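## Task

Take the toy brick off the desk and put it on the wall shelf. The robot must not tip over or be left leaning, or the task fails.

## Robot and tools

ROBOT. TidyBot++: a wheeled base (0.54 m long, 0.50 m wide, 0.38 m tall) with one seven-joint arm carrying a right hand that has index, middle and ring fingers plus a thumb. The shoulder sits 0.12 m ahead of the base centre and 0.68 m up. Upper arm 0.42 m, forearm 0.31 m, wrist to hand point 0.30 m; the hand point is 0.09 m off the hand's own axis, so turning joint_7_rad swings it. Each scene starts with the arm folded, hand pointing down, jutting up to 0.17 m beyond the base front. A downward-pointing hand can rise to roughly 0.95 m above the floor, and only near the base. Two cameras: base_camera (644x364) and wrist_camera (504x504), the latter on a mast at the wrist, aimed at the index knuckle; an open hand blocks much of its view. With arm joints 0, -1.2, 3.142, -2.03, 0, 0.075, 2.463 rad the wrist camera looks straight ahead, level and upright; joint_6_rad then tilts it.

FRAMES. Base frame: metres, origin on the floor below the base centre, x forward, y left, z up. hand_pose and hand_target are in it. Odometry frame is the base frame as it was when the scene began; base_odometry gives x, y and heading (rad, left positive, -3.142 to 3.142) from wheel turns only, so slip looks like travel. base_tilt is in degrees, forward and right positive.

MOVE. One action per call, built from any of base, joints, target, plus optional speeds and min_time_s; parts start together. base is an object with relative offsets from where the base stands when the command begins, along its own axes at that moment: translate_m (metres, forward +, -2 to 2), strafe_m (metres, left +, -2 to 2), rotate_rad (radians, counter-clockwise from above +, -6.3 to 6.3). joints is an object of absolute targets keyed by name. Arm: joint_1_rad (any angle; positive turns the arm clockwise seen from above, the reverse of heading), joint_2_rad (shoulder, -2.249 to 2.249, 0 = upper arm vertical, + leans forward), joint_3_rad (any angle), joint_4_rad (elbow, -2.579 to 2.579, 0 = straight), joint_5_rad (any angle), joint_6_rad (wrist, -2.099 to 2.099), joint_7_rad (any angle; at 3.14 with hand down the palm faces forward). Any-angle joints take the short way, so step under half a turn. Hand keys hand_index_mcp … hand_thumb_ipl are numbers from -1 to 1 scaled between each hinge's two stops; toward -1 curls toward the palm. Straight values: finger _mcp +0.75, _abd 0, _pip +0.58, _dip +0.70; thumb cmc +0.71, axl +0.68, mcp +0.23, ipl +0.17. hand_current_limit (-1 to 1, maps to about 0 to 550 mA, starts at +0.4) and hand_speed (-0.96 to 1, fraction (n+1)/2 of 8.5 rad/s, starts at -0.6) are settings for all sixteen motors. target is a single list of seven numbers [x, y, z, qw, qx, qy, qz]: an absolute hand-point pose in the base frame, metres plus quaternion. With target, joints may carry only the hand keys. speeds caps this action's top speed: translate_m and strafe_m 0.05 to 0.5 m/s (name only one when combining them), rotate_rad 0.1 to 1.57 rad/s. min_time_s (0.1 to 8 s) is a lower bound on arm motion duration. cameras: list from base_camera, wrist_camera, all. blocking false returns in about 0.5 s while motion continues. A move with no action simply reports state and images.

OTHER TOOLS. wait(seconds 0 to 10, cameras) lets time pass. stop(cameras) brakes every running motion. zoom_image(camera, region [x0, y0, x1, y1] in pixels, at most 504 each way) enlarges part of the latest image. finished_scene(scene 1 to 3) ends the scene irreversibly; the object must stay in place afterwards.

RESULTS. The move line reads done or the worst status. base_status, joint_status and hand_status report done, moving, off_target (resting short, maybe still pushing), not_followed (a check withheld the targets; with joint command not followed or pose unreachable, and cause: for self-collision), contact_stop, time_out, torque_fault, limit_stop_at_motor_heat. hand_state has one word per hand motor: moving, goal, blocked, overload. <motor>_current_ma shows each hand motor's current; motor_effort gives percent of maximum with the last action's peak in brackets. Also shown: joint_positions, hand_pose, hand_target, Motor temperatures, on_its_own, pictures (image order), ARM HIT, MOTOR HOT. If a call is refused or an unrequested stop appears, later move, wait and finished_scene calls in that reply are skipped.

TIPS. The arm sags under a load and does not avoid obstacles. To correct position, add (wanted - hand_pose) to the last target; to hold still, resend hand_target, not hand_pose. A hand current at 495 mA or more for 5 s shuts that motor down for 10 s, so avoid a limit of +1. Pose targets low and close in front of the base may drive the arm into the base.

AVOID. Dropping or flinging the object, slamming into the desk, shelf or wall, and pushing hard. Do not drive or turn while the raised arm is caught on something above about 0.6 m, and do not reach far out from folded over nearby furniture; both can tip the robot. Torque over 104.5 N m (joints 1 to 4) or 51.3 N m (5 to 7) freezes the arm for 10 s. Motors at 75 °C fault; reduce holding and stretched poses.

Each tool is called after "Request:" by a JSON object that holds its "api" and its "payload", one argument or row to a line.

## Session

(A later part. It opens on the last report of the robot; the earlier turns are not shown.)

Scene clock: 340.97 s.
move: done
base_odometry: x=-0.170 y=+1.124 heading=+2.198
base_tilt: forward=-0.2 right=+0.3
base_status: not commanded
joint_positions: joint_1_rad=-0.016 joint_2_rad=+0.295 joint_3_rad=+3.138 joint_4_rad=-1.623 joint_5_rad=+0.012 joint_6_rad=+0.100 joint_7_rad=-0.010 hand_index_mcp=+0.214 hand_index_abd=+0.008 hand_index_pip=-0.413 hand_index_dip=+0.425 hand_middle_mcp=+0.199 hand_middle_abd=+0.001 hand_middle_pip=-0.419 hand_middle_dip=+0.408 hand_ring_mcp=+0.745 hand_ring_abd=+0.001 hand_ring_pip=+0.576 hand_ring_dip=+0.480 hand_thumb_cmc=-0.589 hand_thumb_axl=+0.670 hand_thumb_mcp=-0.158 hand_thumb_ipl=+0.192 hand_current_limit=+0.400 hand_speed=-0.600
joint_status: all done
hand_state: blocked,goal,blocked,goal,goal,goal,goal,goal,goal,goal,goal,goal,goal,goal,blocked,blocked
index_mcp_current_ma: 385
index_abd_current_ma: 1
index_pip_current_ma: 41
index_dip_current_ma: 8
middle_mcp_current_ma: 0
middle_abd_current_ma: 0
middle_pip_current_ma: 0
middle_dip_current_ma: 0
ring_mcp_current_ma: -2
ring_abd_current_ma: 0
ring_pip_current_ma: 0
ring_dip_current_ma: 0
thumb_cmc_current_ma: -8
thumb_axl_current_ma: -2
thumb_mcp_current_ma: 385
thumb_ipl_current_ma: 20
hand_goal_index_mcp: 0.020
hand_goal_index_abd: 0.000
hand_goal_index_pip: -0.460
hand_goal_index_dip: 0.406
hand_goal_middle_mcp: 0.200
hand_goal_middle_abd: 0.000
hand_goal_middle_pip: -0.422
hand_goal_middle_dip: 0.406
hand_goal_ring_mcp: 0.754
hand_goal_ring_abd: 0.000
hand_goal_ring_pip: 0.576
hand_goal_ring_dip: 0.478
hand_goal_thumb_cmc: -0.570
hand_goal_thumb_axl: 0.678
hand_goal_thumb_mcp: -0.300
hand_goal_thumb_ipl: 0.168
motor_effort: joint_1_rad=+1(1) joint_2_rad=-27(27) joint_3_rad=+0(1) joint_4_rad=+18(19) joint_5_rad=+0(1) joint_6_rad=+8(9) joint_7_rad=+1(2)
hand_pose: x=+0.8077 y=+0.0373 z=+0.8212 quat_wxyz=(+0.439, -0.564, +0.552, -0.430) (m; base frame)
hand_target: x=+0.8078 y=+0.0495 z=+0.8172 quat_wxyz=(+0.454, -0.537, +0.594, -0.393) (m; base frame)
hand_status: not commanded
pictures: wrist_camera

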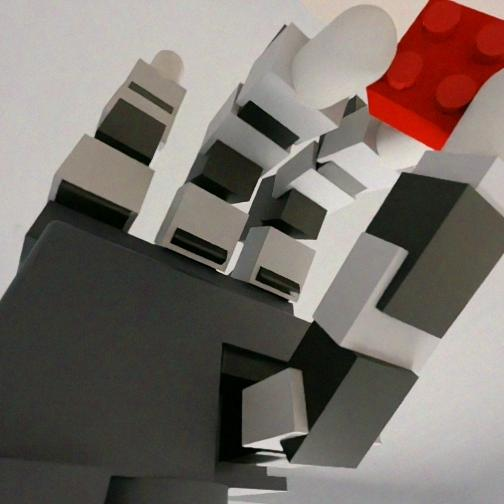

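Request:
{"api": "move", "payload": {
  "joints": {"joint_1_rad":0.01,"joint_2_rad":0.03,"joint_4_rad":-1.17,"joint_6_rad":-0.79},
  "min_time_s": 3
}}

Request:
{"api": "move", "payload": {
  "base": {"translate_m":-0.6},
  "speeds": {"translate_m":0.3},
  "cameras": ["all"]
}}

Scene clock: 370.77 s.
move: done
base_odometry: x=-0.170 y=+1.124 heading=+2.198
base_tilt: forward=-0.2 right=+0.3
base_status: not commanded
joint_positions: joint_1_rad=-0.013 joint_2_rad=+0.066 joint_3_rad=+3.138 joint_4_rad=-1.192 joint_5_rad=+0.012 joint_6_rad=-0.713 joint_7_rad=-0.010 hand_index_mcp=+0.214 hand_index_abd=+0.008 hand_index_pip=-0.413 hand_index_dip=+0.425 hand_middle_mcp=+0.199 hand_middle_abd=+0.001 hand_middle_pip=-0.419 hand_middle_dip=+0.408 hand_ring_mcp=+0.745 hand_ring_abd=+0.001 hand_ring_pip=+0.576 hand_ring_dip=+0.480 hand_thumb_cmc=-0.589 hand_thumb_axl=+0.670 hand_thumb_mcp=-0.158 hand_thumb_ipl=+0.192 hand_current_limit=+0.400 hand_speed=-0.600
joint_status: all done
hand_state: blocked,goal,blocked,goal,goal,goal,goal,goal,goal,goal,goal,goal,goal,goal,blocked,blocked
index_mcp_current_ma: 385
index_abd_current_ma: 1
index_pip_current_ma: 41
index_dip_current_ma: 8
middle_mcp_current_ma: 0
middle_abd_current_ma: 0
middle_pip_current_ma: 0
middle_dip_current_ma: 0
ring_mcp_current_ma: -2
ring_abd_current_ma: 0
ring_pip_current_ma: 0
ring_dip_current_ma: 0
thumb_cmc_current_ma: -8
thumb_axl_current_ma: -2
thumb_mcp_current_ma: 385
thumb_ipl_current_ma: 21
hand_goal_index_mcp: 0.020
hand_goal_index_abd: 0.000
hand_goal_index_pip: -0.460
hand_goal_index_dip: 0.406
hand_goal_middle_mcp: 0.200
hand_goal_middle_abd: 0.000
hand_goal_middle_pip: -0.422
hand_goal_middle_dip: 0.406
hand_goal_ring_mcp: 0.754
hand_goal_ring_abd: 0.000
hand_goal_ring_pip: 0.576
hand_goal_ring_dip: 0.478
hand_goal_thumb_cmc: -0.570
hand_goal_thumb_axl: 0.678
hand_goal_thumb_mcp: -0.300
hand_goal_thumb_ipl: 0.168
motor_effort: joint_1_rad=+1(2) joint_2_rad=-19(28) joint_3_rad=+1(1) joint_4_rad=+18(20) joint_5_rad=-1(1) joint_6_rad=+7(10) joint_7_rad=+1(2)
hand_pose: x=+0.6901 y=+0.0311 z=+1.0024 quat_wxyz=(+0.392, -0.593, +0.586, -0.389) (m; base frame)
hand_target: x=+0.6658 y=+0.0392 z=+1.0193 quat_wxyz=(+0.413, -0.564, +0.620, -0.355) (m; base frame)
hand_status: not commanded
pictures: none

Scene clock: 373.60 s.
move: done
base_odometry: x=+0.182 y=+0.638 heading=+2.198
base_tilt: forward=-0.2 right=+0.3
base_status: done
joint_positions: joint_1_rad=-0.010 joint_2_rad=+0.052 joint_3_rad=+3.138 joint_4_rad=-1.191 joint_5_rad=+0.012 joint_6_rad=-0.717 joint_7_rad=-0.010 hand_index_mcp=+0.214 hand_index_abd=+0.009 hand_index_pip=-0.413 hand_index_dip=+0.425 hand_middle_mcp=+0.199 hand_middle_abd=+0.001 hand_middle_pip=-0.419 hand_middle_dip=+0.408 hand_ring_mcp=+0.745 hand_ring_abd=+0.001 hand_ring_pip=+0.576 hand_ring_dip=+0.480 hand_thumb_cmc=-0.589 hand_thumb_axl=+0.670 hand_thumb_mcp=-0.158 hand_thumb_ipl=+0.192 hand_current_limit=+0.400 hand_speed=-0.600
joint_status: not commanded
hand_state: blocked,goal,blocked,goal,goal,goal,goal,goal,goal,goal,goal,goal,goal,goal,blocked,blocked
index_mcp_current_ma: 385
index_abd_current_ma: 1
index_pip_current_ma: 41
index_dip_current_ma: 8
middle_mcp_current_ma: 0
middle_abd_current_ma: 0
middle_pip_current_ma: 0
middle_dip_current_ma: 0
ring_mcp_current_ma: -2
ring_abd_current_ma: 0
ring_pip_current_ma: 0
ring_dip_current_ma: 0
thumb_cmc_current_ma: -8
thumb_axl_current_ma: -2
thumb_mcp_current_ma: 385
thumb_ipl_current_ma: 21
hand_goal_index_mcp: 0.020
hand_goal_index_abd: 0.000
hand_goal_index_pip: -0.460
hand_goal_index_dip: 0.406
hand_goal_middle_mcp: 0.200
hand_goal_middle_abd: 0.000
hand_goal_middle_pip: -0.422
hand_goal_middle_dip: 0.406
hand_goal_ring_mcp: 0.754
hand_goal_ring_abd: 0.000
hand_goal_ring_pip: 0.576
hand_goal_ring_dip: 0.478
hand_goal_thumb_cmc: -0.570
hand_goal_thumb_axl: 0.678
hand_goal_thumb_mcp: -0.300
hand_goal_thumb_ipl: 0.168
motor_effort: joint_1_rad=+1(2) joint_2_rad=-19(25) joint_3_rad=+0(2) joint_4_rad=+18(20) joint_5_rad=-1(1) joint_6_rad=+7(8) joint_7_rad=+1(1)
hand_pose: x=+0.6849 y=+0.0291 z=+1.0105 quat_wxyz=(+0.395, -0.589, +0.585, -0.394) (m; base frame)
hand_target: x=+0.6658 y=+0.0392 z=+1.0193 quat_wxyz=(+0.413, -0.564, +0.620, -0.355) (m; base frame)
hand_status: not commanded
pictures: base_camera, wrist_camera

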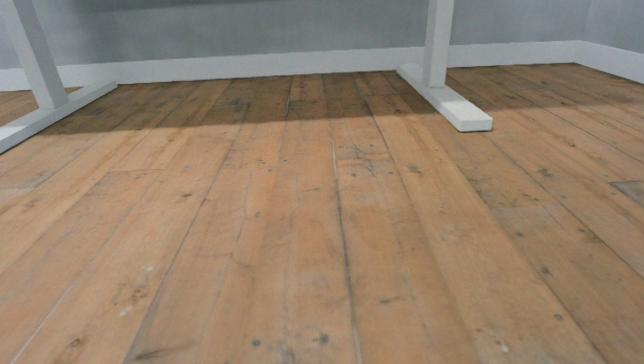

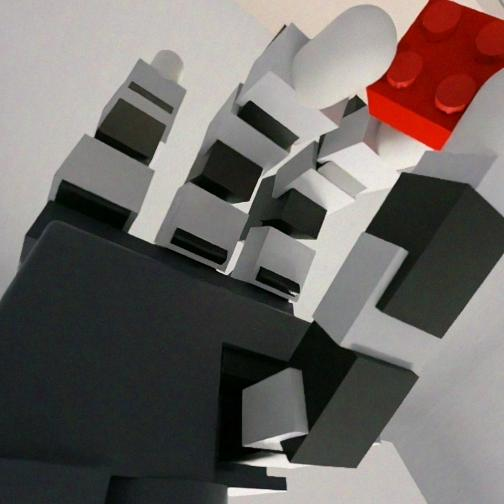

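Request:
{"api": "move", "payload": {
  "base": {"rotate_rad":-1.398},
  "speeds": {"rotate_rad":0.6},
  "cameras": ["all"]
}}

Request:
{"api": "move", "payload": {
  "base": {"strafe_m":-0.45,"translate_m":-0.1},
  "speeds": {"strafe_m":0.3},
  "cameras": ["all"]
}}

Scene clock: 380.07 s.
move: done
base_odometry: x=+0.182 y=+0.638 heading=+0.800
base_tilt: forward=-0.2 right=+0.3
base_status: done
joint_positions: joint_1_rad=+0.002 joint_2_rad=+0.052 joint_3_rad=+3.138 joint_4_rad=-1.191 joint_5_rad=+0.012 joint_6_rad=-0.717 joint_7_rad=-0.010 hand_index_mcp=+0.214 hand_index_abd=+0.009 hand_index_pip=-0.413 hand_index_dip=+0.425 hand_middle_mcp=+0.199 hand_middle_abd=+0.001 hand_middle_pip=-0.419 hand_middle_dip=+0.408 hand_ring_mcp=+0.745 hand_ring_abd=+0.001 hand_ring_pip=+0.576 hand_ring_dip=+0.480 hand_thumb_cmc=-0.589 hand_thumb_axl=+0.670 hand_thumb_mcp=-0.158 hand_thumb_ipl=+0.192 hand_current_limit=+0.400 hand_speed=-0.600
joint_status: not commanded
hand_state: blocked,goal,blocked,goal,goal,goal,goal,goal,goal,goal,goal,goal,goal,goal,blocked,blocked
index_mcp_current_ma: 385
index_abd_current_ma: 1
index_pip_current_ma: 41
index_dip_current_ma: 8
middle_mcp_current_ma: 0
middle_abd_current_ma: 0
middle_pip_current_ma: 0
middle_dip_current_ma: 0
ring_mcp_current_ma: -2
ring_abd_current_ma: 0
ring_pip_current_ma: 0
ring_dip_current_ma: 0
thumb_cmc_current_ma: -8
thumb_axl_current_ma: -2
thumb_mcp_current_ma: 385
thumb_ipl_current_ma: 21
hand_goal_index_mcp: 0.020
hand_goal_index_abd: 0.000
hand_goal_index_pip: -0.460
hand_goal_index_dip: 0.406
hand_goal_middle_mcp: 0.200
hand_goal_middle_abd: 0.000
hand_goal_middle_pip: -0.422
hand_goal_middle_dip: 0.406
hand_goal_ring_mcp: 0.754
hand_goal_ring_abd: 0.000
hand_goal_ring_pip: 0.576
hand_goal_ring_dip: 0.478
hand_goal_thumb_cmc: -0.570
hand_goal_thumb_axl: 0.678
hand_goal_thumb_mcp: -0.300
hand_goal_thumb_ipl: 0.168
motor_effort: joint_1_rad=+0(3) joint_2_rad=-18(20) joint_3_rad=+0(3) joint_4_rad=+18(19) joint_5_rad=-1(2) joint_6_rad=+7(8) joint_7_rad=+1(2)
hand_pose: x=+0.6852 y=+0.0225 z=+1.0105 quat_wxyz=(+0.392, -0.586, +0.588, -0.396) (m; base frame)
hand_target: x=+0.6658 y=+0.0392 z=+1.0193 quat_wxyz=(+0.413, -0.564, +0.620, -0.355) (m; base frame)
hand_status: not commanded
pictures: base_camera, wrist_camera

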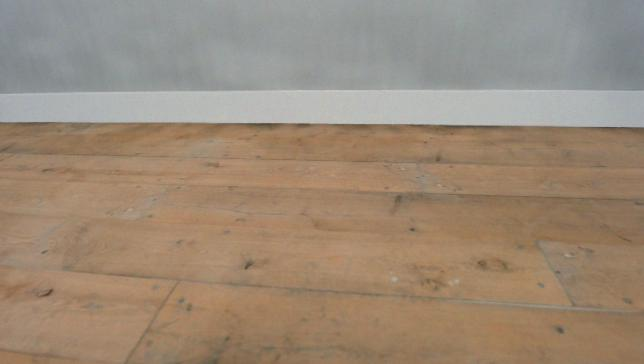

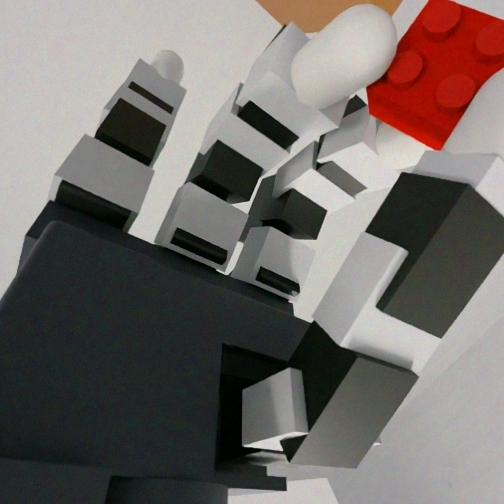

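Scene clock: 382.47 s.
move: done
base_odometry: x=+0.435 y=+0.252 heading=+0.800
base_tilt: forward=-0.2 right=+0.3
base_status: done
joint_positions: joint_1_rad=+0.004 joint_2_rad=+0.052 joint_3_rad=+3.138 joint_4_rad=-1.191 joint_5_rad=+0.012 joint_6_rad=-0.717 joint_7_rad=-0.010 hand_index_mcp=+0.212 hand_index_abd=+0.009 hand_index_pip=-0.413 hand_index_dip=+0.425 hand_middle_mcp=+0.199 hand_middle_abd=+0.001 hand_middle_pip=-0.419 hand_middle_dip=+0.408 hand_ring_mcp=+0.745 hand_ring_abd=+0.001 hand_ring_pip=+0.576 hand_ring_dip=+0.480 hand_thumb_cmc=-0.590 hand_thumb_axl=+0.670 hand_thumb_mcp=-0.158 hand_thumb_ipl=+0.192 hand_current_limit=+0.400 hand_speed=-0.600
joint_status: not commanded
hand_state: blocked,goal,blocked,goal,goal,goal,goal,goal,goal,goal,goal,goal,goal,goal,blocked,blocked
index_mcp_current_ma: 385
index_abd_current_ma: 2
index_pip_current_ma: 41
index_dip_current_ma: 8
middle_mcp_current_ma: 0
middle_abd_current_ma: 0
middle_pip_current_ma: 0
middle_dip_current_ma: 0
ring_mcp_current_ma: -2
ring_abd_current_ma: 0
ring_pip_current_ma: 0
ring_dip_current_ma: 0
thumb_cmc_current_ma: -9
thumb_axl_current_ma: -2
thumb_mcp_current_ma: 385
thumb_ipl_current_ma: 21
hand_goal_index_mcp: 0.020
hand_goal_index_abd: 0.000
hand_goal_index_pip: -0.460
hand_goal_index_dip: 0.406
hand_goal_middle_mcp: 0.200
hand_goal_middle_abd: 0.000
hand_goal_middle_pip: -0.422
hand_goal_middle_dip: 0.406
hand_goal_ring_mcp: 0.754
hand_goal_ring_abd: 0.000
hand_goal_ring_pip: 0.576
hand_goal_ring_dip: 0.478
hand_goal_thumb_cmc: -0.570
hand_goal_thumb_axl: 0.678
hand_goal_thumb_mcp: -0.300
hand_goal_thumb_ipl: 0.168
motor_effort: joint_1_rad=-1(3) joint_2_rad=-19(20) joint_3_rad=+1(3) joint_4_rad=+18(19) joint_5_rad=-1(2) joint_6_rad=+7(8) joint_7_rad=+1(2)
hand_pose: x=+0.6852 y=+0.0217 z=+1.0105 quat_wxyz=(+0.392, -0.585, +0.589, -0.396) (m; base frame)
hand_target: x=+0.6658 y=+0.0392 z=+1.0193 quat_wxyz=(+0.413, -0.564, +0.620, -0.355) (m; base frame)
hand_status: not commanded
pictures: base_camera, wrist_camera

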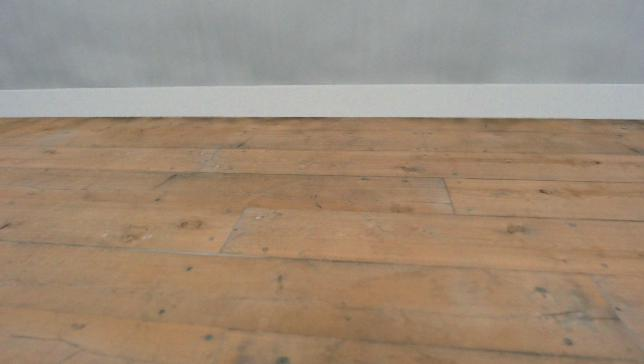

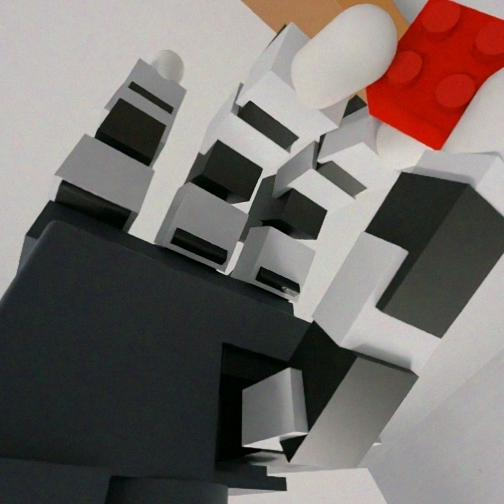

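Request:
{"api": "zoom_image", "payload": {
  "camera": "wrist_camera",
  "region": [220, 0, 440, 110]
}}

Scaled by 2.291.

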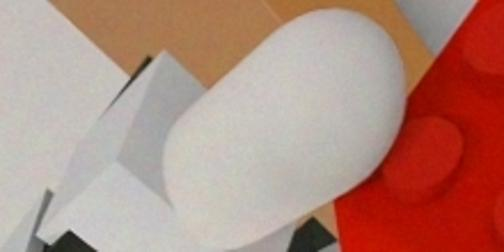

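Request:
{"api": "move", "payload": {
  "joints": {"joint_2_rad":-0.03,"joint_4_rad":-1.565,"joint_6_rad":-0.31},
  "min_time_s": 3,
  "cameras": ["wrist_camera"]
}}

Request:
{"api": "zoom_image", "payload": {
  "camera": "wrist_camera",
  "region": [180, 0, 460, 140]
}}

Request:
{"api": "move", "payload": {
  "base": {"translate_m":0.2},
  "speeds": {"translate_m":0.2},
  "cameras": ["all"]
}}

Request:
{"api": "zoom_image", "payload": {
  "camera": "wrist_camera",
  "region": [180, 0, 460, 140]
}}

Scene clock: 407.33 s.
move: done
base_odometry: x=+0.435 y=+0.252 heading=+0.800
base_tilt: forward=-0.2 right=+0.3
base_status: not commanded
joint_positions: joint_1_rad=+0.004 joint_2_rad=+0.014 joint_3_rad=+3.138 joint_4_rad=-1.540 joint_5_rad=+0.012 joint_6_rad=-0.401 joint_7_rad=-0.010 hand_index_mcp=+0.212 hand_index_abd=+0.009 hand_index_pip=-0.413 hand_index_dip=+0.425 hand_middle_mcp=+0.199 hand_middle_abd=+0.001 hand_middle_pip=-0.419 hand_middle_dip=+0.408 hand_ring_mcp=+0.745 hand_ring_abd=+0.001 hand_ring_pip=+0.576 hand_ring_dip=+0.480 hand_thumb_cmc=-0.590 hand_thumb_axl=+0.670 hand_thumb_mcp=-0.158 hand_thumb_ipl=+0.192 hand_current_limit=+0.400 hand_speed=-0.600
joint_status: all done
hand_state: blocked,goal,blocked,goal,goal,goal,goal,goal,goal,goal,goal,goal,goal,goal,blocked,blocked
index_mcp_current_ma: 385
index_abd_current_ma: 2
index_pip_current_ma: 41
index_dip_current_ma: 8
middle_mcp_current_ma: 0
middle_abd_current_ma: 0
middle_pip_current_ma: 0
middle_dip_current_ma: 0
ring_mcp_current_ma: -2
ring_abd_current_ma: 0
ring_pip_current_ma: 0
ring_dip_current_ma: 0
thumb_cmc_current_ma: -9
thumb_axl_current_ma: -2
thumb_mcp_current_ma: 385
thumb_ipl_current_ma: 21
hand_goal_index_mcp: 0.020
hand_goal_index_abd: 0.000
hand_goal_index_pip: -0.460
hand_goal_index_dip: 0.406
hand_goal_middle_mcp: 0.200
hand_goal_middle_abd: 0.000
hand_goal_middle_pip: -0.422
hand_goal_middle_dip: 0.406
hand_goal_ring_mcp: 0.754
hand_goal_ring_abd: 0.000
hand_goal_ring_pip: 0.576
hand_goal_ring_dip: 0.478
hand_goal_thumb_cmc: -0.570
hand_goal_thumb_axl: 0.678
hand_goal_thumb_mcp: -0.300
hand_goal_thumb_ipl: 0.168
motor_effort: joint_1_rad=+0(1) joint_2_rad=-18(20) joint_3_rad=+1(1) joint_4_rad=+19(19) joint_5_rad=-1(1) joint_6_rad=+7(9) joint_7_rad=+1(1)
hand_pose: x=+0.6869 y=+0.0226 z=+0.9160 quat_wxyz=(+0.394, -0.586, +0.587, -0.397) (m; base frame)
hand_target: x=+0.6884 y=+0.0346 z=+0.9536 quat_wxyz=(+0.454, -0.530, +0.595, -0.398) (m; base frame)
hand_status: not commanded
pictures: wrist_camera

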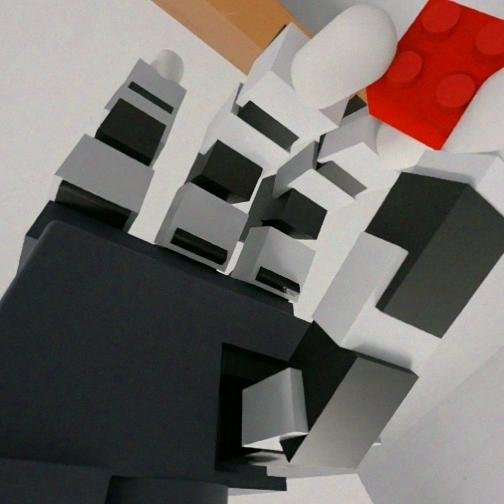

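Scaled by 1.800.

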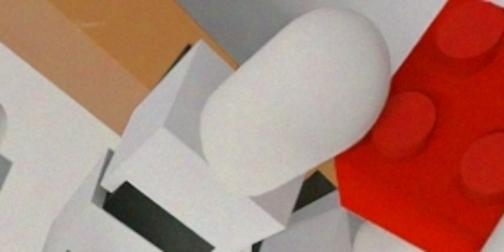

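Scene clock: 409.00 s.
move: done
base_odometry: x=+0.575 y=+0.396 heading=+0.800
base_tilt: forward=-0.2 right=+0.3
base_status: done
joint_positions: joint_1_rad=+0.004 joint_2_rad=-0.004 joint_3_rad=+3.138 joint_4_rad=-1.541 joint_5_rad=+0.012 joint_6_rad=-0.396 joint_7_rad=-0.010 hand_index_mcp=+0.212 hand_index_abd=+0.009 hand_index_pip=-0.413 hand_index_dip=+0.425 hand_middle_mcp=+0.199 hand_middle_abd=+0.001 hand_middle_pip=-0.419 hand_middle_dip=+0.408 hand_ring_mcp=+0.745 hand_ring_abd=+0.001 hand_ring_pip=+0.576 hand_ring_dip=+0.480 hand_thumb_cmc=-0.590 hand_thumb_axl=+0.670 hand_thumb_mcp=-0.158 hand_thumb_ipl=+0.192 hand_current_limit=+0.400 hand_speed=-0.600
joint_status: not commanded
hand_state: blocked,goal,blocked,goal,goal,goal,goal,goal,goal,goal,goal,goal,goal,goal,blocked,blocked
index_mcp_current_ma: 385
index_abd_current_ma: 2
index_pip_current_ma: 41
index_dip_current_ma: 8
middle_mcp_current_ma: 0
middle_abd_current_ma: 0
middle_pip_current_ma: 0
middle_dip_current_ma: 0
ring_mcp_current_ma: -2
ring_abd_current_ma: 0
ring_pip_current_ma: 0
ring_dip_current_ma: 0
thumb_cmc_current_ma: -9
thumb_axl_current_ma: -2
thumb_mcp_current_ma: 385
thumb_ipl_current_ma: 21
hand_goal_index_mcp: 0.020
hand_goal_index_abd: 0.000
hand_goal_index_pip: -0.460
hand_goal_index_dip: 0.406
hand_goal_middle_mcp: 0.200
hand_goal_middle_abd: 0.000
hand_goal_middle_pip: -0.422
hand_goal_middle_dip: 0.406
hand_goal_ring_mcp: 0.754
hand_goal_ring_abd: 0.000
hand_goal_ring_pip: 0.576
hand_goal_ring_dip: 0.478
hand_goal_thumb_cmc: -0.570
hand_goal_thumb_axl: 0.678
hand_goal_thumb_mcp: -0.300
hand_goal_thumb_ipl: 0.168
motor_effort: joint_1_rad=+0(1) joint_2_rad=-18(22) joint_3_rad=+0(1) joint_4_rad=+19(20) joint_5_rad=-1(1) joint_6_rad=+8(8) joint_7_rad=+1(2)
hand_pose: x=+0.6832 y=+0.0226 z=+0.9271 quat_wxyz=(+0.400, -0.581, +0.582, -0.404) (m; base frame)
hand_target: x=+0.6884 y=+0.0346 z=+0.9536 quat_wxyz=(+0.454, -0.530, +0.595, -0.398) (m; base frame)
hand_status: not commanded
pictures: base_camera, wrist_camera

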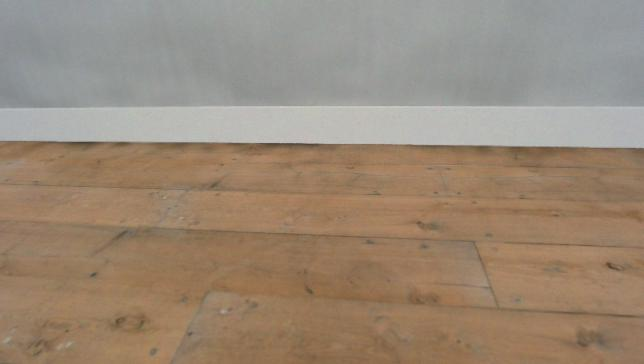

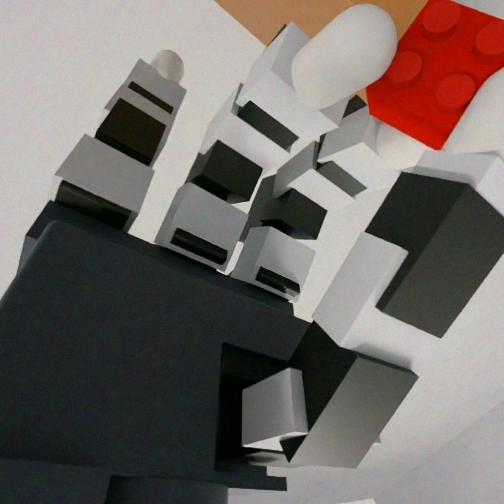

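Scaled by 1.800.

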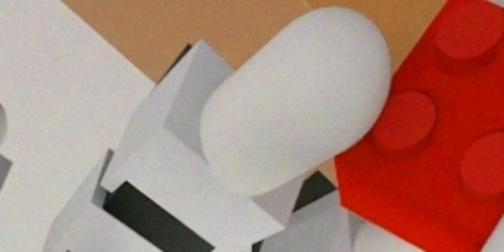

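Request:
{"api": "move", "payload": {
  "base": {"translate_m":0.195},
  "speeds": {"translate_m":0.15},
  "cameras": ["wrist_camera"]
}}

Scene clock: 421.77 s.
move: done
base_odometry: x=+0.711 y=+0.536 heading=+0.799
base_tilt: forward=-0.2 right=+0.3
base_status: done
joint_positions: joint_1_rad=+0.004 joint_2_rad=-0.012 joint_3_rad=+3.138 joint_4_rad=-1.541 joint_5_rad=+0.012 joint_6_rad=-0.395 joint_7_rad=-0.010 hand_index_mcp=+0.212 hand_index_abd=+0.009 hand_index_pip=-0.413 hand_index_dip=+0.425 hand_middle_mcp=+0.199 hand_middle_abd=+0.001 hand_middle_pip=-0.419 hand_middle_dip=+0.408 hand_ring_mcp=+0.745 hand_ring_abd=+0.001 hand_ring_pip=+0.576 hand_ring_dip=+0.480 hand_thumb_cmc=-0.590 hand_thumb_axl=+0.670 hand_thumb_mcp=-0.158 hand_thumb_ipl=+0.193 hand_current_limit=+0.400 hand_speed=-0.600
joint_status: not commanded
hand_state: blocked,goal,blocked,goal,goal,goal,goal,goal,goal,goal,goal,goal,goal,goal,blocked,blocked
index_mcp_current_ma: 385
index_abd_current_ma: 2
index_pip_current_ma: 41
index_dip_current_ma: 8
middle_mcp_current_ma: 0
middle_abd_current_ma: 0
middle_pip_current_ma: 0
middle_dip_current_ma: 0
ring_mcp_current_ma: -2
ring_abd_current_ma: 0
ring_pip_current_ma: 0
ring_dip_current_ma: 0
thumb_cmc_current_ma: -9
thumb_axl_current_ma: -2
thumb_mcp_current_ma: 385
thumb_ipl_current_ma: 21
hand_goal_index_mcp: 0.020
hand_goal_index_abd: 0.000
hand_goal_index_pip: -0.460
hand_goal_index_dip: 0.406
hand_goal_middle_mcp: 0.200
hand_goal_middle_abd: 0.000
hand_goal_middle_pip: -0.422
hand_goal_middle_dip: 0.406
hand_goal_ring_mcp: 0.754
hand_goal_ring_abd: 0.000
hand_goal_ring_pip: 0.576
hand_goal_ring_dip: 0.478
hand_goal_thumb_cmc: -0.570
hand_goal_thumb_axl: 0.678
hand_goal_thumb_mcp: -0.300
hand_goal_thumb_ipl: 0.168
motor_effort: joint_1_rad=+0(1) joint_2_rad=-18(23) joint_3_rad=+1(1) joint_4_rad=+19(19) joint_5_rad=+0(1) joint_6_rad=+7(8) joint_7_rad=+1(2)
hand_pose: x=+0.6817 y=+0.0226 z=+0.9313 quat_wxyz=(+0.403, -0.580, +0.581, -0.406) (m; base frame)
hand_target: x=+0.6884 y=+0.0346 z=+0.9536 quat_wxyz=(+0.454, -0.530, +0.595, -0.398) (m; base frame)
hand_status: not commanded
pictures: wrist_camera

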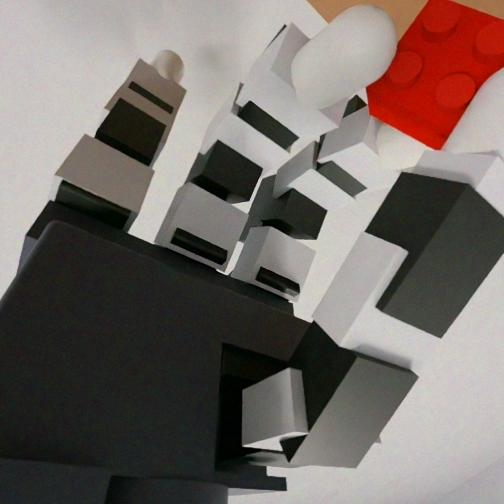

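Request:
{"api": "move", "payload": {
  "joints": {"joint_4_rad":-1.645,"joint_6_rad":-0.23},
  "min_time_s": 2,
  "cameras": ["wrist_camera"]
}}

Scene clock: 427.50 s.
move: done
base_odometry: x=+0.711 y=+0.536 heading=+0.799
base_tilt: forward=-0.2 right=+0.3
base_status: not commanded
joint_positions: joint_1_rad=+0.004 joint_2_rad=-0.012 joint_3_rad=+3.138 joint_4_rad=-1.618 joint_5_rad=+0.012 joint_6_rad=-0.321 joint_7_rad=-0.010 hand_index_mcp=+0.212 hand_index_abd=+0.009 hand_index_pip=-0.413 hand_index_dip=+0.425 hand_middle_mcp=+0.199 hand_middle_abd=+0.001 hand_middle_pip=-0.419 hand_middle_dip=+0.408 hand_ring_mcp=+0.745 hand_ring_abd=+0.001 hand_ring_pip=+0.576 hand_ring_dip=+0.480 hand_thumb_cmc=-0.590 hand_thumb_axl=+0.670 hand_thumb_mcp=-0.158 hand_thumb_ipl=+0.193 hand_current_limit=+0.400 hand_speed=-0.600
joint_status: all done
hand_state: blocked,goal,blocked,goal,goal,goal,goal,goal,goal,goal,goal,goal,goal,goal,blocked,blocked
index_mcp_current_ma: 385
index_abd_current_ma: 2
index_pip_current_ma: 41
index_dip_current_ma: 8
middle_mcp_current_ma: 0
middle_abd_current_ma: 0
middle_pip_current_ma: 0
middle_dip_current_ma: 0
ring_mcp_current_ma: -2
ring_abd_current_ma: 0
ring_pip_current_ma: 0
ring_dip_current_ma: 0
thumb_cmc_current_ma: -9
thumb_axl_current_ma: -2
thumb_mcp_current_ma: 385
thumb_ipl_current_ma: 21
hand_goal_index_mcp: 0.020
hand_goal_index_abd: 0.000
hand_goal_index_pip: -0.460
hand_goal_index_dip: 0.406
hand_goal_middle_mcp: 0.200
hand_goal_middle_abd: 0.000
hand_goal_middle_pip: -0.422
hand_goal_middle_dip: 0.406
hand_goal_ring_mcp: 0.754
hand_goal_ring_abd: 0.000
hand_goal_ring_pip: 0.576
hand_goal_ring_dip: 0.478
hand_goal_thumb_cmc: -0.570
hand_goal_thumb_axl: 0.678
hand_goal_thumb_mcp: -0.300
hand_goal_thumb_ipl: 0.168
motor_effort: joint_1_rad=+0(1) joint_2_rad=-18(18) joint_3_rad=+1(1) joint_4_rad=+19(20) joint_5_rad=-1(1) joint_6_rad=+7(9) joint_7_rad=+1(2)
hand_pose: x=+0.6812 y=+0.0228 z=+0.9065 quat_wxyz=(+0.402, -0.580, +0.581, -0.405) (m; base frame)
hand_target: x=+0.6884 y=+0.0336 z=+0.9284 quat_wxyz=(+0.453, -0.529, +0.596, -0.399) (m; base frame)
hand_status: not commanded
pictures: wrist_camera

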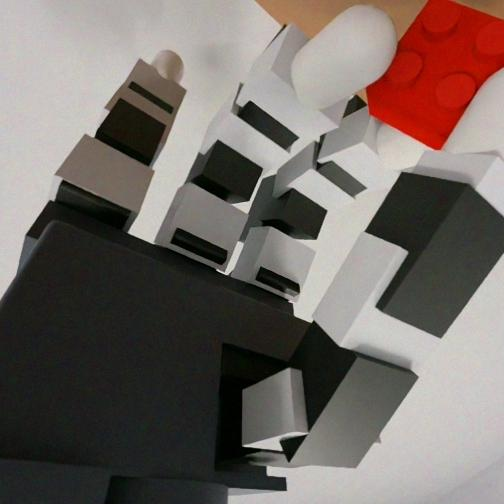

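Request:
{"api": "move", "payload": {
  "joints": {"joint_4_rad":-1.672,"joint_6_rad":-0.203},
  "min_time_s": 1
}}

Request:
{"api": "move", "payload": {
  "joints": {"joint_4_rad":-1.69,"joint_6_rad":-0.185},
  "min_time_s": 1,
  "cameras": ["wrist_camera"]
}}

Scene clock: 440.60 s.
move: done
base_odometry: x=+0.711 y=+0.536 heading=+0.799
base_tilt: forward=-0.2 right=+0.3
base_status: not commanded
joint_positions: joint_1_rad=+0.004 joint_2_rad=-0.012 joint_3_rad=+3.138 joint_4_rad=-1.645 joint_5_rad=+0.012 joint_6_rad=-0.294 joint_7_rad=-0.010 hand_index_mcp=+0.212 hand_index_abd=+0.009 hand_index_pip=-0.413 hand_index_dip=+0.425 hand_middle_mcp=+0.199 hand_middle_abd=+0.001 hand_middle_pip=-0.419 hand_middle_dip=+0.408 hand_ring_mcp=+0.745 hand_ring_abd=+0.001 hand_ring_pip=+0.576 hand_ring_dip=+0.480 hand_thumb_cmc=-0.590 hand_thumb_axl=+0.670 hand_thumb_mcp=-0.158 hand_thumb_ipl=+0.193 hand_current_limit=+0.400 hand_speed=-0.600
joint_status: all done
hand_state: blocked,goal,blocked,goal,goal,goal,goal,goal,goal,goal,goal,goal,goal,goal,blocked,blocked
index_mcp_current_ma: 385
index_abd_current_ma: 2
index_pip_current_ma: 41
index_dip_current_ma: 8
middle_mcp_current_ma: 0
middle_abd_current_ma: 0
middle_pip_current_ma: 0
middle_dip_current_ma: 0
ring_mcp_current_ma: -2
ring_abd_current_ma: 0
ring_pip_current_ma: 0
ring_dip_current_ma: 0
thumb_cmc_current_ma: -9
thumb_axl_current_ma: -2
thumb_mcp_current_ma: 385
thumb_ipl_current_ma: 21
hand_goal_index_mcp: 0.020
hand_goal_index_abd: 0.000
hand_goal_index_pip: -0.460
hand_goal_index_dip: 0.406
hand_goal_middle_mcp: 0.200
hand_goal_middle_abd: 0.000
hand_goal_middle_pip: -0.422
hand_goal_middle_dip: 0.406
hand_goal_ring_mcp: 0.754
hand_goal_ring_abd: 0.000
hand_goal_ring_pip: 0.576
hand_goal_ring_dip: 0.478
hand_goal_thumb_cmc: -0.570
hand_goal_thumb_axl: 0.678
hand_goal_thumb_mcp: -0.300
hand_goal_thumb_ipl: 0.168
motor_effort: joint_1_rad=+0(1) joint_2_rad=-17(19) joint_3_rad=+0(1) joint_4_rad=+19(20) joint_5_rad=+0(1) joint_6_rad=+7(8) joint_7_rad=+1(2)
hand_pose: x=+0.6808 y=+0.0229 z=+0.8981 quat_wxyz=(+0.402, -0.581, +0.581, -0.405) (m; base frame)
hand_target: x=+0.6879 y=+0.0333 z=+0.9200 quat_wxyz=(+0.453, -0.529, +0.597, -0.399) (m; base frame)
hand_status: not commanded
pictures: none

Scene clock: 441.90 s.
move: done
base_odometry: x=+0.711 y=+0.536 heading=+0.799
base_tilt: forward=-0.2 right=+0.3
base_status: not commanded
joint_positions: joint_1_rad=+0.004 joint_2_rad=-0.012 joint_3_rad=+3.138 joint_4_rad=-1.660 joint_5_rad=+0.012 joint_6_rad=-0.273 joint_7_rad=-0.010 hand_index_mcp=+0.212 hand_index_abd=+0.009 hand_index_pip=-0.413 hand_index_dip=+0.425 hand_middle_mcp=+0.199 hand_middle_abd=+0.001 hand_middle_pip=-0.419 hand_middle_dip=+0.408 hand_ring_mcp=+0.745 hand_ring_abd=+0.001 hand_ring_pip=+0.576 hand_ring_dip=+0.480 hand_thumb_cmc=-0.590 hand_thumb_axl=+0.670 hand_thumb_mcp=-0.158 hand_thumb_ipl=+0.193 hand_current_limit=+0.400 hand_speed=-0.600
joint_status: all done
hand_state: blocked,goal,blocked,goal,goal,goal,goal,goal,goal,goal,goal,goal,goal,goal,blocked,blocked
index_mcp_current_ma: 385
index_abd_current_ma: 2
index_pip_current_ma: 41
index_dip_current_ma: 8
middle_mcp_current_ma: 0
middle_abd_current_ma: 0
middle_pip_current_ma: 0
middle_dip_current_ma: 0
ring_mcp_current_ma: -2
ring_abd_current_ma: 0
ring_pip_current_ma: 0
ring_dip_current_ma: 0
thumb_cmc_current_ma: -9
thumb_axl_current_ma: -2
thumb_mcp_current_ma: 385
thumb_ipl_current_ma: 21
hand_goal_index_mcp: 0.020
hand_goal_index_abd: 0.000
hand_goal_index_pip: -0.460
hand_goal_index_dip: 0.406
hand_goal_middle_mcp: 0.200
hand_goal_middle_abd: 0.000
hand_goal_middle_pip: -0.422
hand_goal_middle_dip: 0.406
hand_goal_ring_mcp: 0.754
hand_goal_ring_abd: 0.000
hand_goal_ring_pip: 0.576
hand_goal_ring_dip: 0.478
hand_goal_thumb_cmc: -0.570
hand_goal_thumb_axl: 0.678
hand_goal_thumb_mcp: -0.300
hand_goal_thumb_ipl: 0.168
motor_effort: joint_1_rad=+1(1) joint_2_rad=-17(18) joint_3_rad=+0(1) joint_4_rad=+19(20) joint_5_rad=-1(1) joint_6_rad=+8(9) joint_7_rad=+1(1)
hand_pose: x=+0.6815 y=+0.0230 z=+0.8948 quat_wxyz=(+0.404, -0.579, +0.580, -0.407) (m; base frame)
hand_target: x=+0.6875 y=+0.0330 z=+0.9143 quat_wxyz=(+0.453, -0.528, +0.597, -0.399) (m; base frame)
hand_status: not commanded
pictures: wrist_camera

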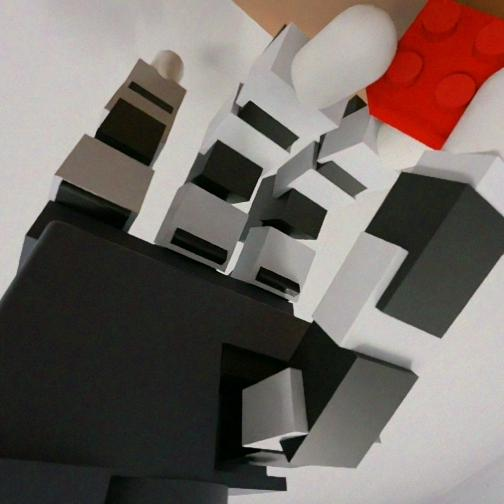

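Request:
{"api": "move", "payload": {
  "joints": {"joint_4_rad":-1.71,"joint_6_rad":-0.168},
  "min_time_s": 1
}}

Request:
{"api": "move", "payload": {
  "joints": {"joint_4_rad":-1.73,"joint_6_rad":-0.15},
  "min_time_s": 1,
  "cameras": ["wrist_camera"]
}}

Scene clock: 445.60 s.
move: done
base_odometry: x=+0.711 y=+0.536 heading=+0.799
base_tilt: forward=-0.2 right=+0.3
base_status: not commanded
joint_positions: joint_1_rad=+0.004 joint_2_rad=-0.012 joint_3_rad=+3.138 joint_4_rad=-1.671 joint_5_rad=+0.012 joint_6_rad=-0.248 joint_7_rad=-0.010 hand_index_mcp=+0.211 hand_index_abd=+0.009 hand_index_pip=-0.413 hand_index_dip=+0.425 hand_middle_mcp=+0.199 hand_middle_abd=+0.001 hand_middle_pip=-0.419 hand_middle_dip=+0.408 hand_ring_mcp=+0.745 hand_ring_abd=+0.001 hand_ring_pip=+0.576 hand_ring_dip=+0.480 hand_thumb_cmc=-0.590 hand_thumb_axl=+0.670 hand_thumb_mcp=-0.158 hand_thumb_ipl=+0.193 hand_current_limit=+0.400 hand_speed=-0.600
joint_status: all done
hand_state: blocked,goal,blocked,goal,goal,goal,goal,goal,goal,goal,goal,goal,blocked,goal,blocked,blocked
index_mcp_current_ma: 385
index_abd_current_ma: 2
index_pip_current_ma: 41
index_dip_current_ma: 8
middle_mcp_current_ma: 0
middle_abd_current_ma: 0
middle_pip_current_ma: 0
middle_dip_current_ma: 0
ring_mcp_current_ma: -2
ring_abd_current_ma: 0
ring_pip_current_ma: 0
ring_dip_current_ma: 0
thumb_cmc_current_ma: -9
thumb_axl_current_ma: -2
thumb_mcp_current_ma: 385
thumb_ipl_current_ma: 21
hand_goal_index_mcp: 0.020
hand_goal_index_abd: 0.000
hand_goal_index_pip: -0.460
hand_goal_index_dip: 0.406
hand_goal_middle_mcp: 0.200
hand_goal_middle_abd: 0.000
hand_goal_middle_pip: -0.422
hand_goal_middle_dip: 0.406
hand_goal_ring_mcp: 0.754
hand_goal_ring_abd: 0.000
hand_goal_ring_pip: 0.576
hand_goal_ring_dip: 0.478
hand_goal_thumb_cmc: -0.570
hand_goal_thumb_axl: 0.678
hand_goal_thumb_mcp: -0.300
hand_goal_thumb_ipl: 0.168
motor_effort: joint_1_rad=+1(1) joint_2_rad=-16(17) joint_3_rad=+0(1) joint_4_rad=+17(19) joint_5_rad=+0(1) joint_6_rad=+6(8) joint_7_rad=+1(1)
hand_pose: x=+0.6837 y=+0.0231 z=+0.8948 quat_wxyz=(+0.408, -0.577, +0.577, -0.410) (m; base frame)
hand_target: x=+0.6864 y=+0.0328 z=+0.9072 quat_wxyz=(+0.452, -0.529, +0.598, -0.399) (m; base frame)
hand_status: not commanded
pictures: none

Scene clock: 446.87 s.
move: done
base_odometry: x=+0.711 y=+0.536 heading=+0.799
base_tilt: forward=-0.2 right=+0.3
base_status: not commanded
joint_positions: joint_1_rad=+0.004 joint_2_rad=-0.014 joint_3_rad=+3.138 joint_4_rad=-1.685 joint_5_rad=+0.012 joint_6_rad=-0.222 joint_7_rad=-0.010 hand_index_mcp=+0.209 hand_index_abd=+0.010 hand_index_pip=-0.413 hand_index_dip=+0.425 hand_middle_mcp=+0.199 hand_middle_abd=+0.001 hand_middle_pip=-0.419 hand_middle_dip=+0.408 hand_ring_mcp=+0.745 hand_ring_abd=+0.001 hand_ring_pip=+0.576 hand_ring_dip=+0.480 hand_thumb_cmc=-0.590 hand_thumb_axl=+0.670 hand_thumb_mcp=-0.158 hand_thumb_ipl=+0.193 hand_current_limit=+0.400 hand_speed=-0.600
joint_status: all done
hand_state: blocked,goal,blocked,goal,goal,goal,goal,goal,goal,goal,goal,goal,blocked,goal,blocked,blocked
index_mcp_current_ma: 385
index_abd_current_ma: 2
index_pip_current_ma: 41
index_dip_current_ma: 8
middle_mcp_current_ma: 0
middle_abd_current_ma: 0
middle_pip_current_ma: 0
middle_dip_current_ma: 0
ring_mcp_current_ma: -2
ring_abd_current_ma: 0
ring_pip_current_ma: 0
ring_dip_current_ma: 0
thumb_cmc_current_ma: -9
thumb_axl_current_ma: -2
thumb_mcp_current_ma: 385
thumb_ipl_current_ma: 21
hand_goal_index_mcp: 0.020
hand_goal_index_abd: 0.000
hand_goal_index_pip: -0.460
hand_goal_index_dip: 0.406
hand_goal_middle_mcp: 0.200
hand_goal_middle_abd: 0.000
hand_goal_middle_pip: -0.422
hand_goal_middle_dip: 0.406
hand_goal_ring_mcp: 0.754
hand_goal_ring_abd: 0.000
hand_goal_ring_pip: 0.576
hand_goal_ring_dip: 0.478
hand_goal_thumb_cmc: -0.570
hand_goal_thumb_axl: 0.678
hand_goal_thumb_mcp: -0.300
hand_goal_thumb_ipl: 0.168
motor_effort: joint_1_rad=+0(1) joint_2_rad=-14(16) joint_3_rad=+1(1) joint_4_rad=+16(17) joint_5_rad=+0(1) joint_6_rad=+6(8) joint_7_rad=+1(2)
hand_pose: x=+0.6849 y=+0.0232 z=+0.8946 quat_wxyz=(+0.412, -0.574, +0.574, -0.414) (m; base frame)
hand_target: x=+0.6854 y=+0.0326 z=+0.9004 quat_wxyz=(+0.451, -0.529, +0.598, -0.398) (m; base frame)
hand_status: not commanded
pictures: wrist_camera

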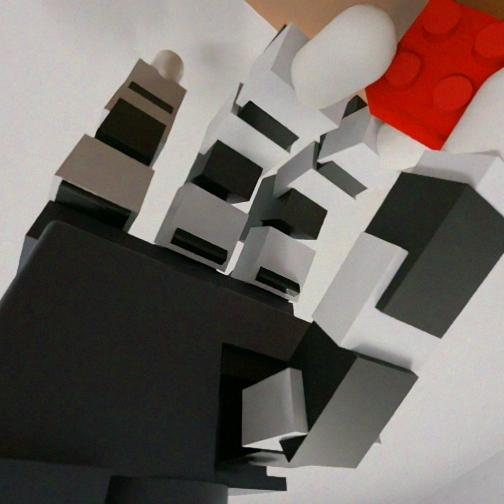

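Request:
{"api": "move", "payload": {
  "joints": {"joint_4_rad":-1.70,"joint_6_rad":-0.175,"hand_thumb_mcp":-0.16,"hand_index_mcp":0.2},
  "min_time_s": 1
}}

Request:
{"api": "move", "payload": {
  "joints": {"hand_thumb_mcp":0.1,"hand_index_mcp":0.6,"hand_middle_mcp":0.6},
  "cameras": ["wrist_camera"]
}}

Scene clock: 451.53 s.
move: off_target
base_odometry: x=+0.711 y=+0.536 heading=+0.799
base_tilt: forward=-0.2 right=+0.3
base_status: not commanded
joint_positions: joint_1_rad=+0.004 joint_2_rad=-0.014 joint_3_rad=+3.138 joint_4_rad=-1.688 joint_5_rad=+0.012 joint_6_rad=-0.222 joint_7_rad=-0.010 hand_index_mcp=+0.224 hand_index_abd=+0.010 hand_index_pip=-0.439 hand_index_dip=+0.413 hand_middle_mcp=+0.199 hand_middle_abd=-0.001 hand_middle_pip=-0.423 hand_middle_dip=+0.405 hand_ring_mcp=+0.745 hand_ring_abd=+0.001 hand_ring_pip=+0.576 hand_ring_dip=+0.480 hand_thumb_cmc=-0.586 hand_thumb_axl=+0.670 hand_thumb_mcp=-0.140 hand_thumb_ipl=+0.184 hand_current_limit=+0.400 hand_speed=-0.600
joint_status: hand_index_mcp off_target (ended at +0.224, target +0.200); the others done
hand_state: blocked,goal,blocked,goal,goal,goal,goal,goal,goal,goal,goal,goal,goal,goal,goal,goal
index_mcp_current_ma: 13
index_abd_current_ma: 2
index_pip_current_ma: 9
index_dip_current_ma: 1
middle_mcp_current_ma: 0
middle_abd_current_ma: 0
middle_pip_current_ma: 0
middle_dip_current_ma: 0
ring_mcp_current_ma: -2
ring_abd_current_ma: 0
ring_pip_current_ma: 0
ring_dip_current_ma: 0
thumb_cmc_current_ma: -6
thumb_axl_current_ma: -2
thumb_mcp_current_ma: 13
thumb_ipl_current_ma: 10
hand_goal_index_mcp: 0.200
hand_goal_index_abd: 0.000
hand_goal_index_pip: -0.460
hand_goal_index_dip: 0.406
hand_goal_middle_mcp: 0.200
hand_goal_middle_abd: 0.000
hand_goal_middle_pip: -0.422
hand_goal_middle_dip: 0.406
hand_goal_ring_mcp: 0.754
hand_goal_ring_abd: 0.000
hand_goal_ring_pip: 0.576
hand_goal_ring_dip: 0.478
hand_goal_thumb_cmc: -0.570
hand_goal_thumb_axl: 0.678
hand_goal_thumb_mcp: -0.160
hand_goal_thumb_ipl: 0.168
on_its_own: hand_index_pip moved -0.026 toward your old target -0.460
motor_effort: joint_1_rad=+0(1) joint_2_rad=-15(17) joint_3_rad=+0(1) joint_4_rad=+17(18) joint_5_rad=-1(1) joint_6_rad=+6(7) joint_7_rad=+1(2)
hand_pose: x=+0.6845 y=+0.0232 z=+0.8932 quat_wxyz=(+0.411, -0.574, +0.574, -0.414) (m; base frame)
hand_target: x=+0.6872 y=+0.0329 z=+0.9112 quat_wxyz=(+0.453, -0.528, +0.597, -0.399) (m; base frame)
hand_status: not commanded
pictures: none

Scene clock: 452.27 s.
move: done
base_odometry: x=+0.711 y=+0.536 heading=+0.799
base_tilt: forward=-0.2 right=+0.3
base_status: not commanded
joint_positions: joint_1_rad=+0.004 joint_2_rad=-0.014 joint_3_rad=+3.138 joint_4_rad=-1.688 joint_5_rad=+0.012 joint_6_rad=-0.222 joint_7_rad=-0.010 hand_index_mcp=+0.586 hand_index_abd=+0.003 hand_index_pip=-0.457 hand_index_dip=+0.409 hand_middle_mcp=+0.586 hand_middle_abd=-0.001 hand_middle_pip=-0.424 hand_middle_dip=+0.405 hand_ring_mcp=+0.745 hand_ring_abd=+0.001 hand_ring_pip=+0.576 hand_ring_dip=+0.480 hand_thumb_cmc=-0.573 hand_thumb_axl=+0.676 hand_thumb_mcp=+0.097 hand_thumb_ipl=+0.170 hand_current_limit=+0.400 hand_speed=-0.600
joint_status: all done
hand_state: goal,goal,goal,goal,goal,goal,goal,goal,goal,goal,goal,goal,goal,goal,goal,goal
index_mcp_current_ma: -5
index_abd_current_ma: 0
index_pip_current_ma: 0
index_dip_current_ma: 0
middle_mcp_current_ma: -5
middle_abd_current_ma: 0
middle_pip_current_ma: 0
middle_dip_current_ma: 0
ring_mcp_current_ma: -2
ring_abd_current_ma: 0
ring_pip_current_ma: 0
ring_dip_current_ma: 0
thumb_cmc_current_ma: 0
thumb_axl_current_ma: 0
thumb_mcp_current_ma: 0
thumb_ipl_current_ma: 0
hand_goal_index_mcp: 0.600
hand_goal_index_abd: 0.000
hand_goal_index_pip: -0.460
hand_goal_index_dip: 0.406
hand_goal_middle_mcp: 0.600
hand_goal_middle_abd: 0.000
hand_goal_middle_pip: -0.422
hand_goal_middle_dip: 0.406
hand_goal_ring_mcp: 0.754
hand_goal_ring_abd: 0.000
hand_goal_ring_pip: 0.576
hand_goal_ring_dip: 0.478
hand_goal_thumb_cmc: -0.570
hand_goal_thumb_axl: 0.678
hand_goal_thumb_mcp: 0.100
hand_goal_thumb_ipl: 0.168
motor_effort: joint_1_rad=+0(1) joint_2_rad=-18(18) joint_3_rad=+0(1) joint_4_rad=+19(19) joint_5_rad=-1(1) joint_6_rad=+7(8) joint_7_rad=+1(1)
hand_pose: x=+0.6845 y=+0.0232 z=+0.8932 quat_wxyz=(+0.411, -0.574, +0.574, -0.414) (m; base frame)
hand_target: x=+0.6872 y=+0.0329 z=+0.9112 quat_wxyz=(+0.453, -0.528, +0.597, -0.399) (m; base frame)
hand_status: not commanded
pictures: wrist_camera

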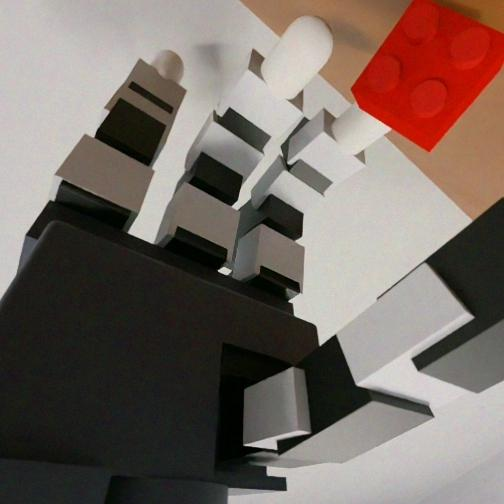

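Request:
{"api": "move", "payload": {
  "joints": {"hand_index_mcp":0.754,"hand_middle_mcp":0.754}
}}

Request:
{"api": "move", "payload": {
  "joints": {"joint_4_rad":-1.42,"joint_6_rad":-0.47},
  "min_time_s": 2.5,
  "cameras": ["wrist_camera"]
}}

Scene clock: 455.37 s.
move: done
base_odometry: x=+0.711 y=+0.536 heading=+0.799
base_tilt: forward=-0.2 right=+0.3
base_status: not commanded
joint_positions: joint_1_rad=+0.004 joint_2_rad=-0.014 joint_3_rad=+3.138 joint_4_rad=-1.688 joint_5_rad=+0.012 joint_6_rad=-0.222 joint_7_rad=-0.010 hand_index_mcp=+0.738 hand_index_abd=+0.003 hand_index_pip=-0.457 hand_index_dip=+0.409 hand_middle_mcp=+0.738 hand_middle_abd=-0.001 hand_middle_pip=-0.424 hand_middle_dip=+0.405 hand_ring_mcp=+0.745 hand_ring_abd=+0.001 hand_ring_pip=+0.576 hand_ring_dip=+0.480 hand_thumb_cmc=-0.573 hand_thumb_axl=+0.676 hand_thumb_mcp=+0.097 hand_thumb_ipl=+0.170 hand_current_limit=+0.400 hand_speed=-0.600
joint_status: all done
hand_state: goal,goal,goal,goal,goal,goal,goal,goal,goal,goal,goal,goal,goal,goal,goal,goal
index_mcp_current_ma: -6
index_abd_current_ma: 0
index_pip_current_ma: 0
index_dip_current_ma: 0
middle_mcp_current_ma: -6
middle_abd_current_ma: 0
middle_pip_current_ma: 0
middle_dip_current_ma: 0
ring_mcp_current_ma: -2
ring_abd_current_ma: 0
ring_pip_current_ma: 0
ring_dip_current_ma: 0
thumb_cmc_current_ma: 0
thumb_axl_current_ma: 0
thumb_mcp_current_ma: 0
thumb_ipl_current_ma: 0
hand_goal_index_mcp: 0.754
hand_goal_index_abd: 0.000
hand_goal_index_pip: -0.460
hand_goal_index_dip: 0.406
hand_goal_middle_mcp: 0.754
hand_goal_middle_abd: 0.000
hand_goal_middle_pip: -0.422
hand_goal_middle_dip: 0.406
hand_goal_ring_mcp: 0.754
hand_goal_ring_abd: 0.000
hand_goal_ring_pip: 0.576
hand_goal_ring_dip: 0.478
hand_goal_thumb_cmc: -0.570
hand_goal_thumb_axl: 0.678
hand_goal_thumb_mcp: 0.100
hand_goal_thumb_ipl: 0.168
motor_effort: joint_1_rad=+0(1) joint_2_rad=-18(18) joint_3_rad=+1(1) joint_4_rad=+19(19) joint_5_rad=+0(1) joint_6_rad=+7(8) joint_7_rad=+1(1)
hand_pose: x=+0.6845 y=+0.0232 z=+0.8932 quat_wxyz=(+0.411, -0.574, +0.574, -0.414) (m; base frame)
hand_target: x=+0.6872 y=+0.0329 z=+0.9112 quat_wxyz=(+0.453, -0.528, +0.597, -0.399) (m; base frame)
hand_status: not commanded
pictures: none

Scene clock: 458.17 s.
move: done
base_odometry: x=+0.711 y=+0.536 heading=+0.799
base_tilt: forward=-0.2 right=+0.3
base_status: not commanded
joint_positions: joint_1_rad=+0.004 joint_2_rad=-0.014 joint_3_rad=+3.138 joint_4_rad=-1.443 joint_5_rad=+0.012 joint_6_rad=-0.391 joint_7_rad=-0.010 hand_index_mcp=+0.738 hand_index_abd=+0.003 hand_index_pip=-0.458 hand_index_dip=+0.409 hand_middle_mcp=+0.738 hand_middle_abd=-0.001 hand_middle_pip=-0.424 hand_middle_dip=+0.405 hand_ring_mcp=+0.745 hand_ring_abd=+0.001 hand_ring_pip=+0.576 hand_ring_dip=+0.480 hand_thumb_cmc=-0.573 hand_thumb_axl=+0.676 hand_thumb_mcp=+0.097 hand_thumb_ipl=+0.170 hand_current_limit=+0.400 hand_speed=-0.600
joint_status: all done
hand_state: goal,goal,goal,goal,goal,goal,goal,goal,goal,goal,goal,goal,goal,goal,goal,goal
index_mcp_current_ma: -6
index_abd_current_ma: 0
index_pip_current_ma: 0
index_dip_current_ma: 0
middle_mcp_current_ma: -6
middle_abd_current_ma: 0
middle_pip_current_ma: 0
middle_dip_current_ma: 0
ring_mcp_current_ma: -2
ring_abd_current_ma: 0
ring_pip_current_ma: 0
ring_dip_current_ma: 0
thumb_cmc_current_ma: 0
thumb_axl_current_ma: 0
thumb_mcp_current_ma: 0
thumb_ipl_current_ma: 0
hand_goal_index_mcp: 0.754
hand_goal_index_abd: 0.000
hand_goal_index_pip: -0.460
hand_goal_index_dip: 0.406
hand_goal_middle_mcp: 0.754
hand_goal_middle_abd: 0.000
hand_goal_middle_pip: -0.422
hand_goal_middle_dip: 0.406
hand_goal_ring_mcp: 0.754
hand_goal_ring_abd: 0.000
hand_goal_ring_pip: 0.576
hand_goal_ring_dip: 0.478
hand_goal_thumb_cmc: -0.570
hand_goal_thumb_axl: 0.678
hand_goal_thumb_mcp: 0.100
hand_goal_thumb_ipl: 0.168
motor_effort: joint_1_rad=+0(1) joint_2_rad=-18(19) joint_3_rad=+0(1) joint_4_rad=+19(20) joint_5_rad=-1(1) joint_6_rad=+8(9) joint_7_rad=+1(2)
hand_pose: x=+0.6956 y=+0.0226 z=+0.9900 quat_wxyz=(+0.432, -0.558, +0.559, -0.435) (m; base frame)
hand_target: x=+0.6808 y=+0.0364 z=+0.9949 quat_wxyz=(+0.451, -0.535, +0.597, -0.393) (m; base frame)
hand_status: not commanded
pictures: wrist_camera

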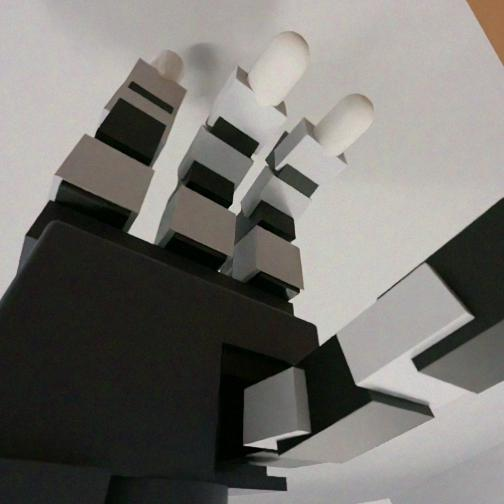

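Request:
{"api": "move", "payload": {
  "base": {"translate_m":-0.3},
  "cameras": ["wrist_camera"]
}}

Scene clock: 461.30 s.
move: done
base_odometry: x=+0.502 y=+0.321 heading=+0.800
base_tilt: forward=-0.2 right=+0.3
base_status: done
joint_positions: joint_1_rad=+0.004 joint_2_rad=-0.028 joint_3_rad=+3.137 joint_4_rad=-1.439 joint_5_rad=+0.012 joint_6_rad=-0.398 joint_7_rad=-0.010 hand_index_mcp=+0.738 hand_index_abd=+0.003 hand_index_pip=-0.458 hand_index_dip=+0.409 hand_middle_mcp=+0.738 hand_middle_abd=-0.001 hand_middle_pip=-0.424 hand_middle_dip=+0.405 hand_ring_mcp=+0.745 hand_ring_abd=+0.001 hand_ring_pip=+0.576 hand_ring_dip=+0.480 hand_thumb_cmc=-0.572 hand_thumb_axl=+0.676 hand_thumb_mcp=+0.098 hand_thumb_ipl=+0.170 hand_current_limit=+0.400 hand_speed=-0.600
joint_status: not commanded
hand_state: goal,goal,goal,goal,goal,goal,goal,goal,goal,goal,goal,goal,goal,goal,goal,goal
index_mcp_current_ma: -6
index_abd_current_ma: 0
index_pip_current_ma: 0
index_dip_current_ma: 0
middle_mcp_current_ma: -6
middle_abd_current_ma: 0
middle_pip_current_ma: 0
middle_dip_current_ma: 0
ring_mcp_current_ma: -2
ring_abd_current_ma: 0
ring_pip_current_ma: 0
ring_dip_current_ma: 0
thumb_cmc_current_ma: 0
thumb_axl_current_ma: 0
thumb_mcp_current_ma: 0
thumb_ipl_current_ma: 0
hand_goal_index_mcp: 0.754
hand_goal_index_abd: 0.000
hand_goal_index_pip: -0.460
hand_goal_index_dip: 0.406
hand_goal_middle_mcp: 0.754
hand_goal_middle_abd: 0.000
hand_goal_middle_pip: -0.422
hand_goal_middle_dip: 0.406
hand_goal_ring_mcp: 0.754
hand_goal_ring_abd: 0.000
hand_goal_ring_pip: 0.576
hand_goal_ring_dip: 0.478
hand_goal_thumb_cmc: -0.570
hand_goal_thumb_axl: 0.678
hand_goal_thumb_mcp: 0.100
hand_goal_thumb_ipl: 0.168
motor_effort: joint_1_rad=+0(3) joint_2_rad=-17(24) joint_3_rad=+1(4) joint_4_rad=+19(20) joint_5_rad=-1(1) joint_6_rad=+8(9) joint_7_rad=+1(2)
hand_pose: x=+0.6906 y=+0.0227 z=+0.9985 quat_wxyz=(+0.435, -0.555, +0.556, -0.439) (m; base frame)
hand_target: x=+0.6808 y=+0.0364 z=+0.9949 quat_wxyz=(+0.451, -0.535, +0.597, -0.393) (m; base frame)
hand_status: not commanded
pictures: wrist_camera

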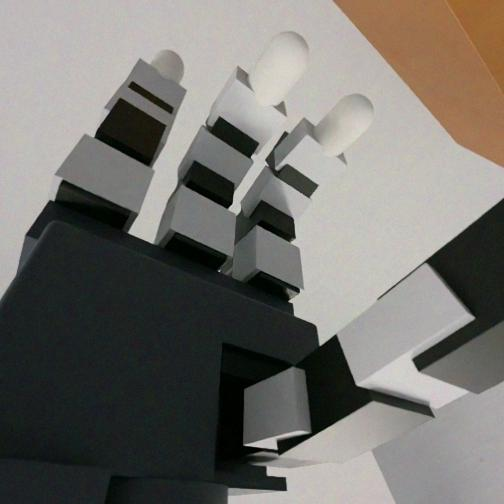

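Request:
{"api": "finished_scene", "payload": {
  "scene": 1
}}

The scene is finished: the task was done.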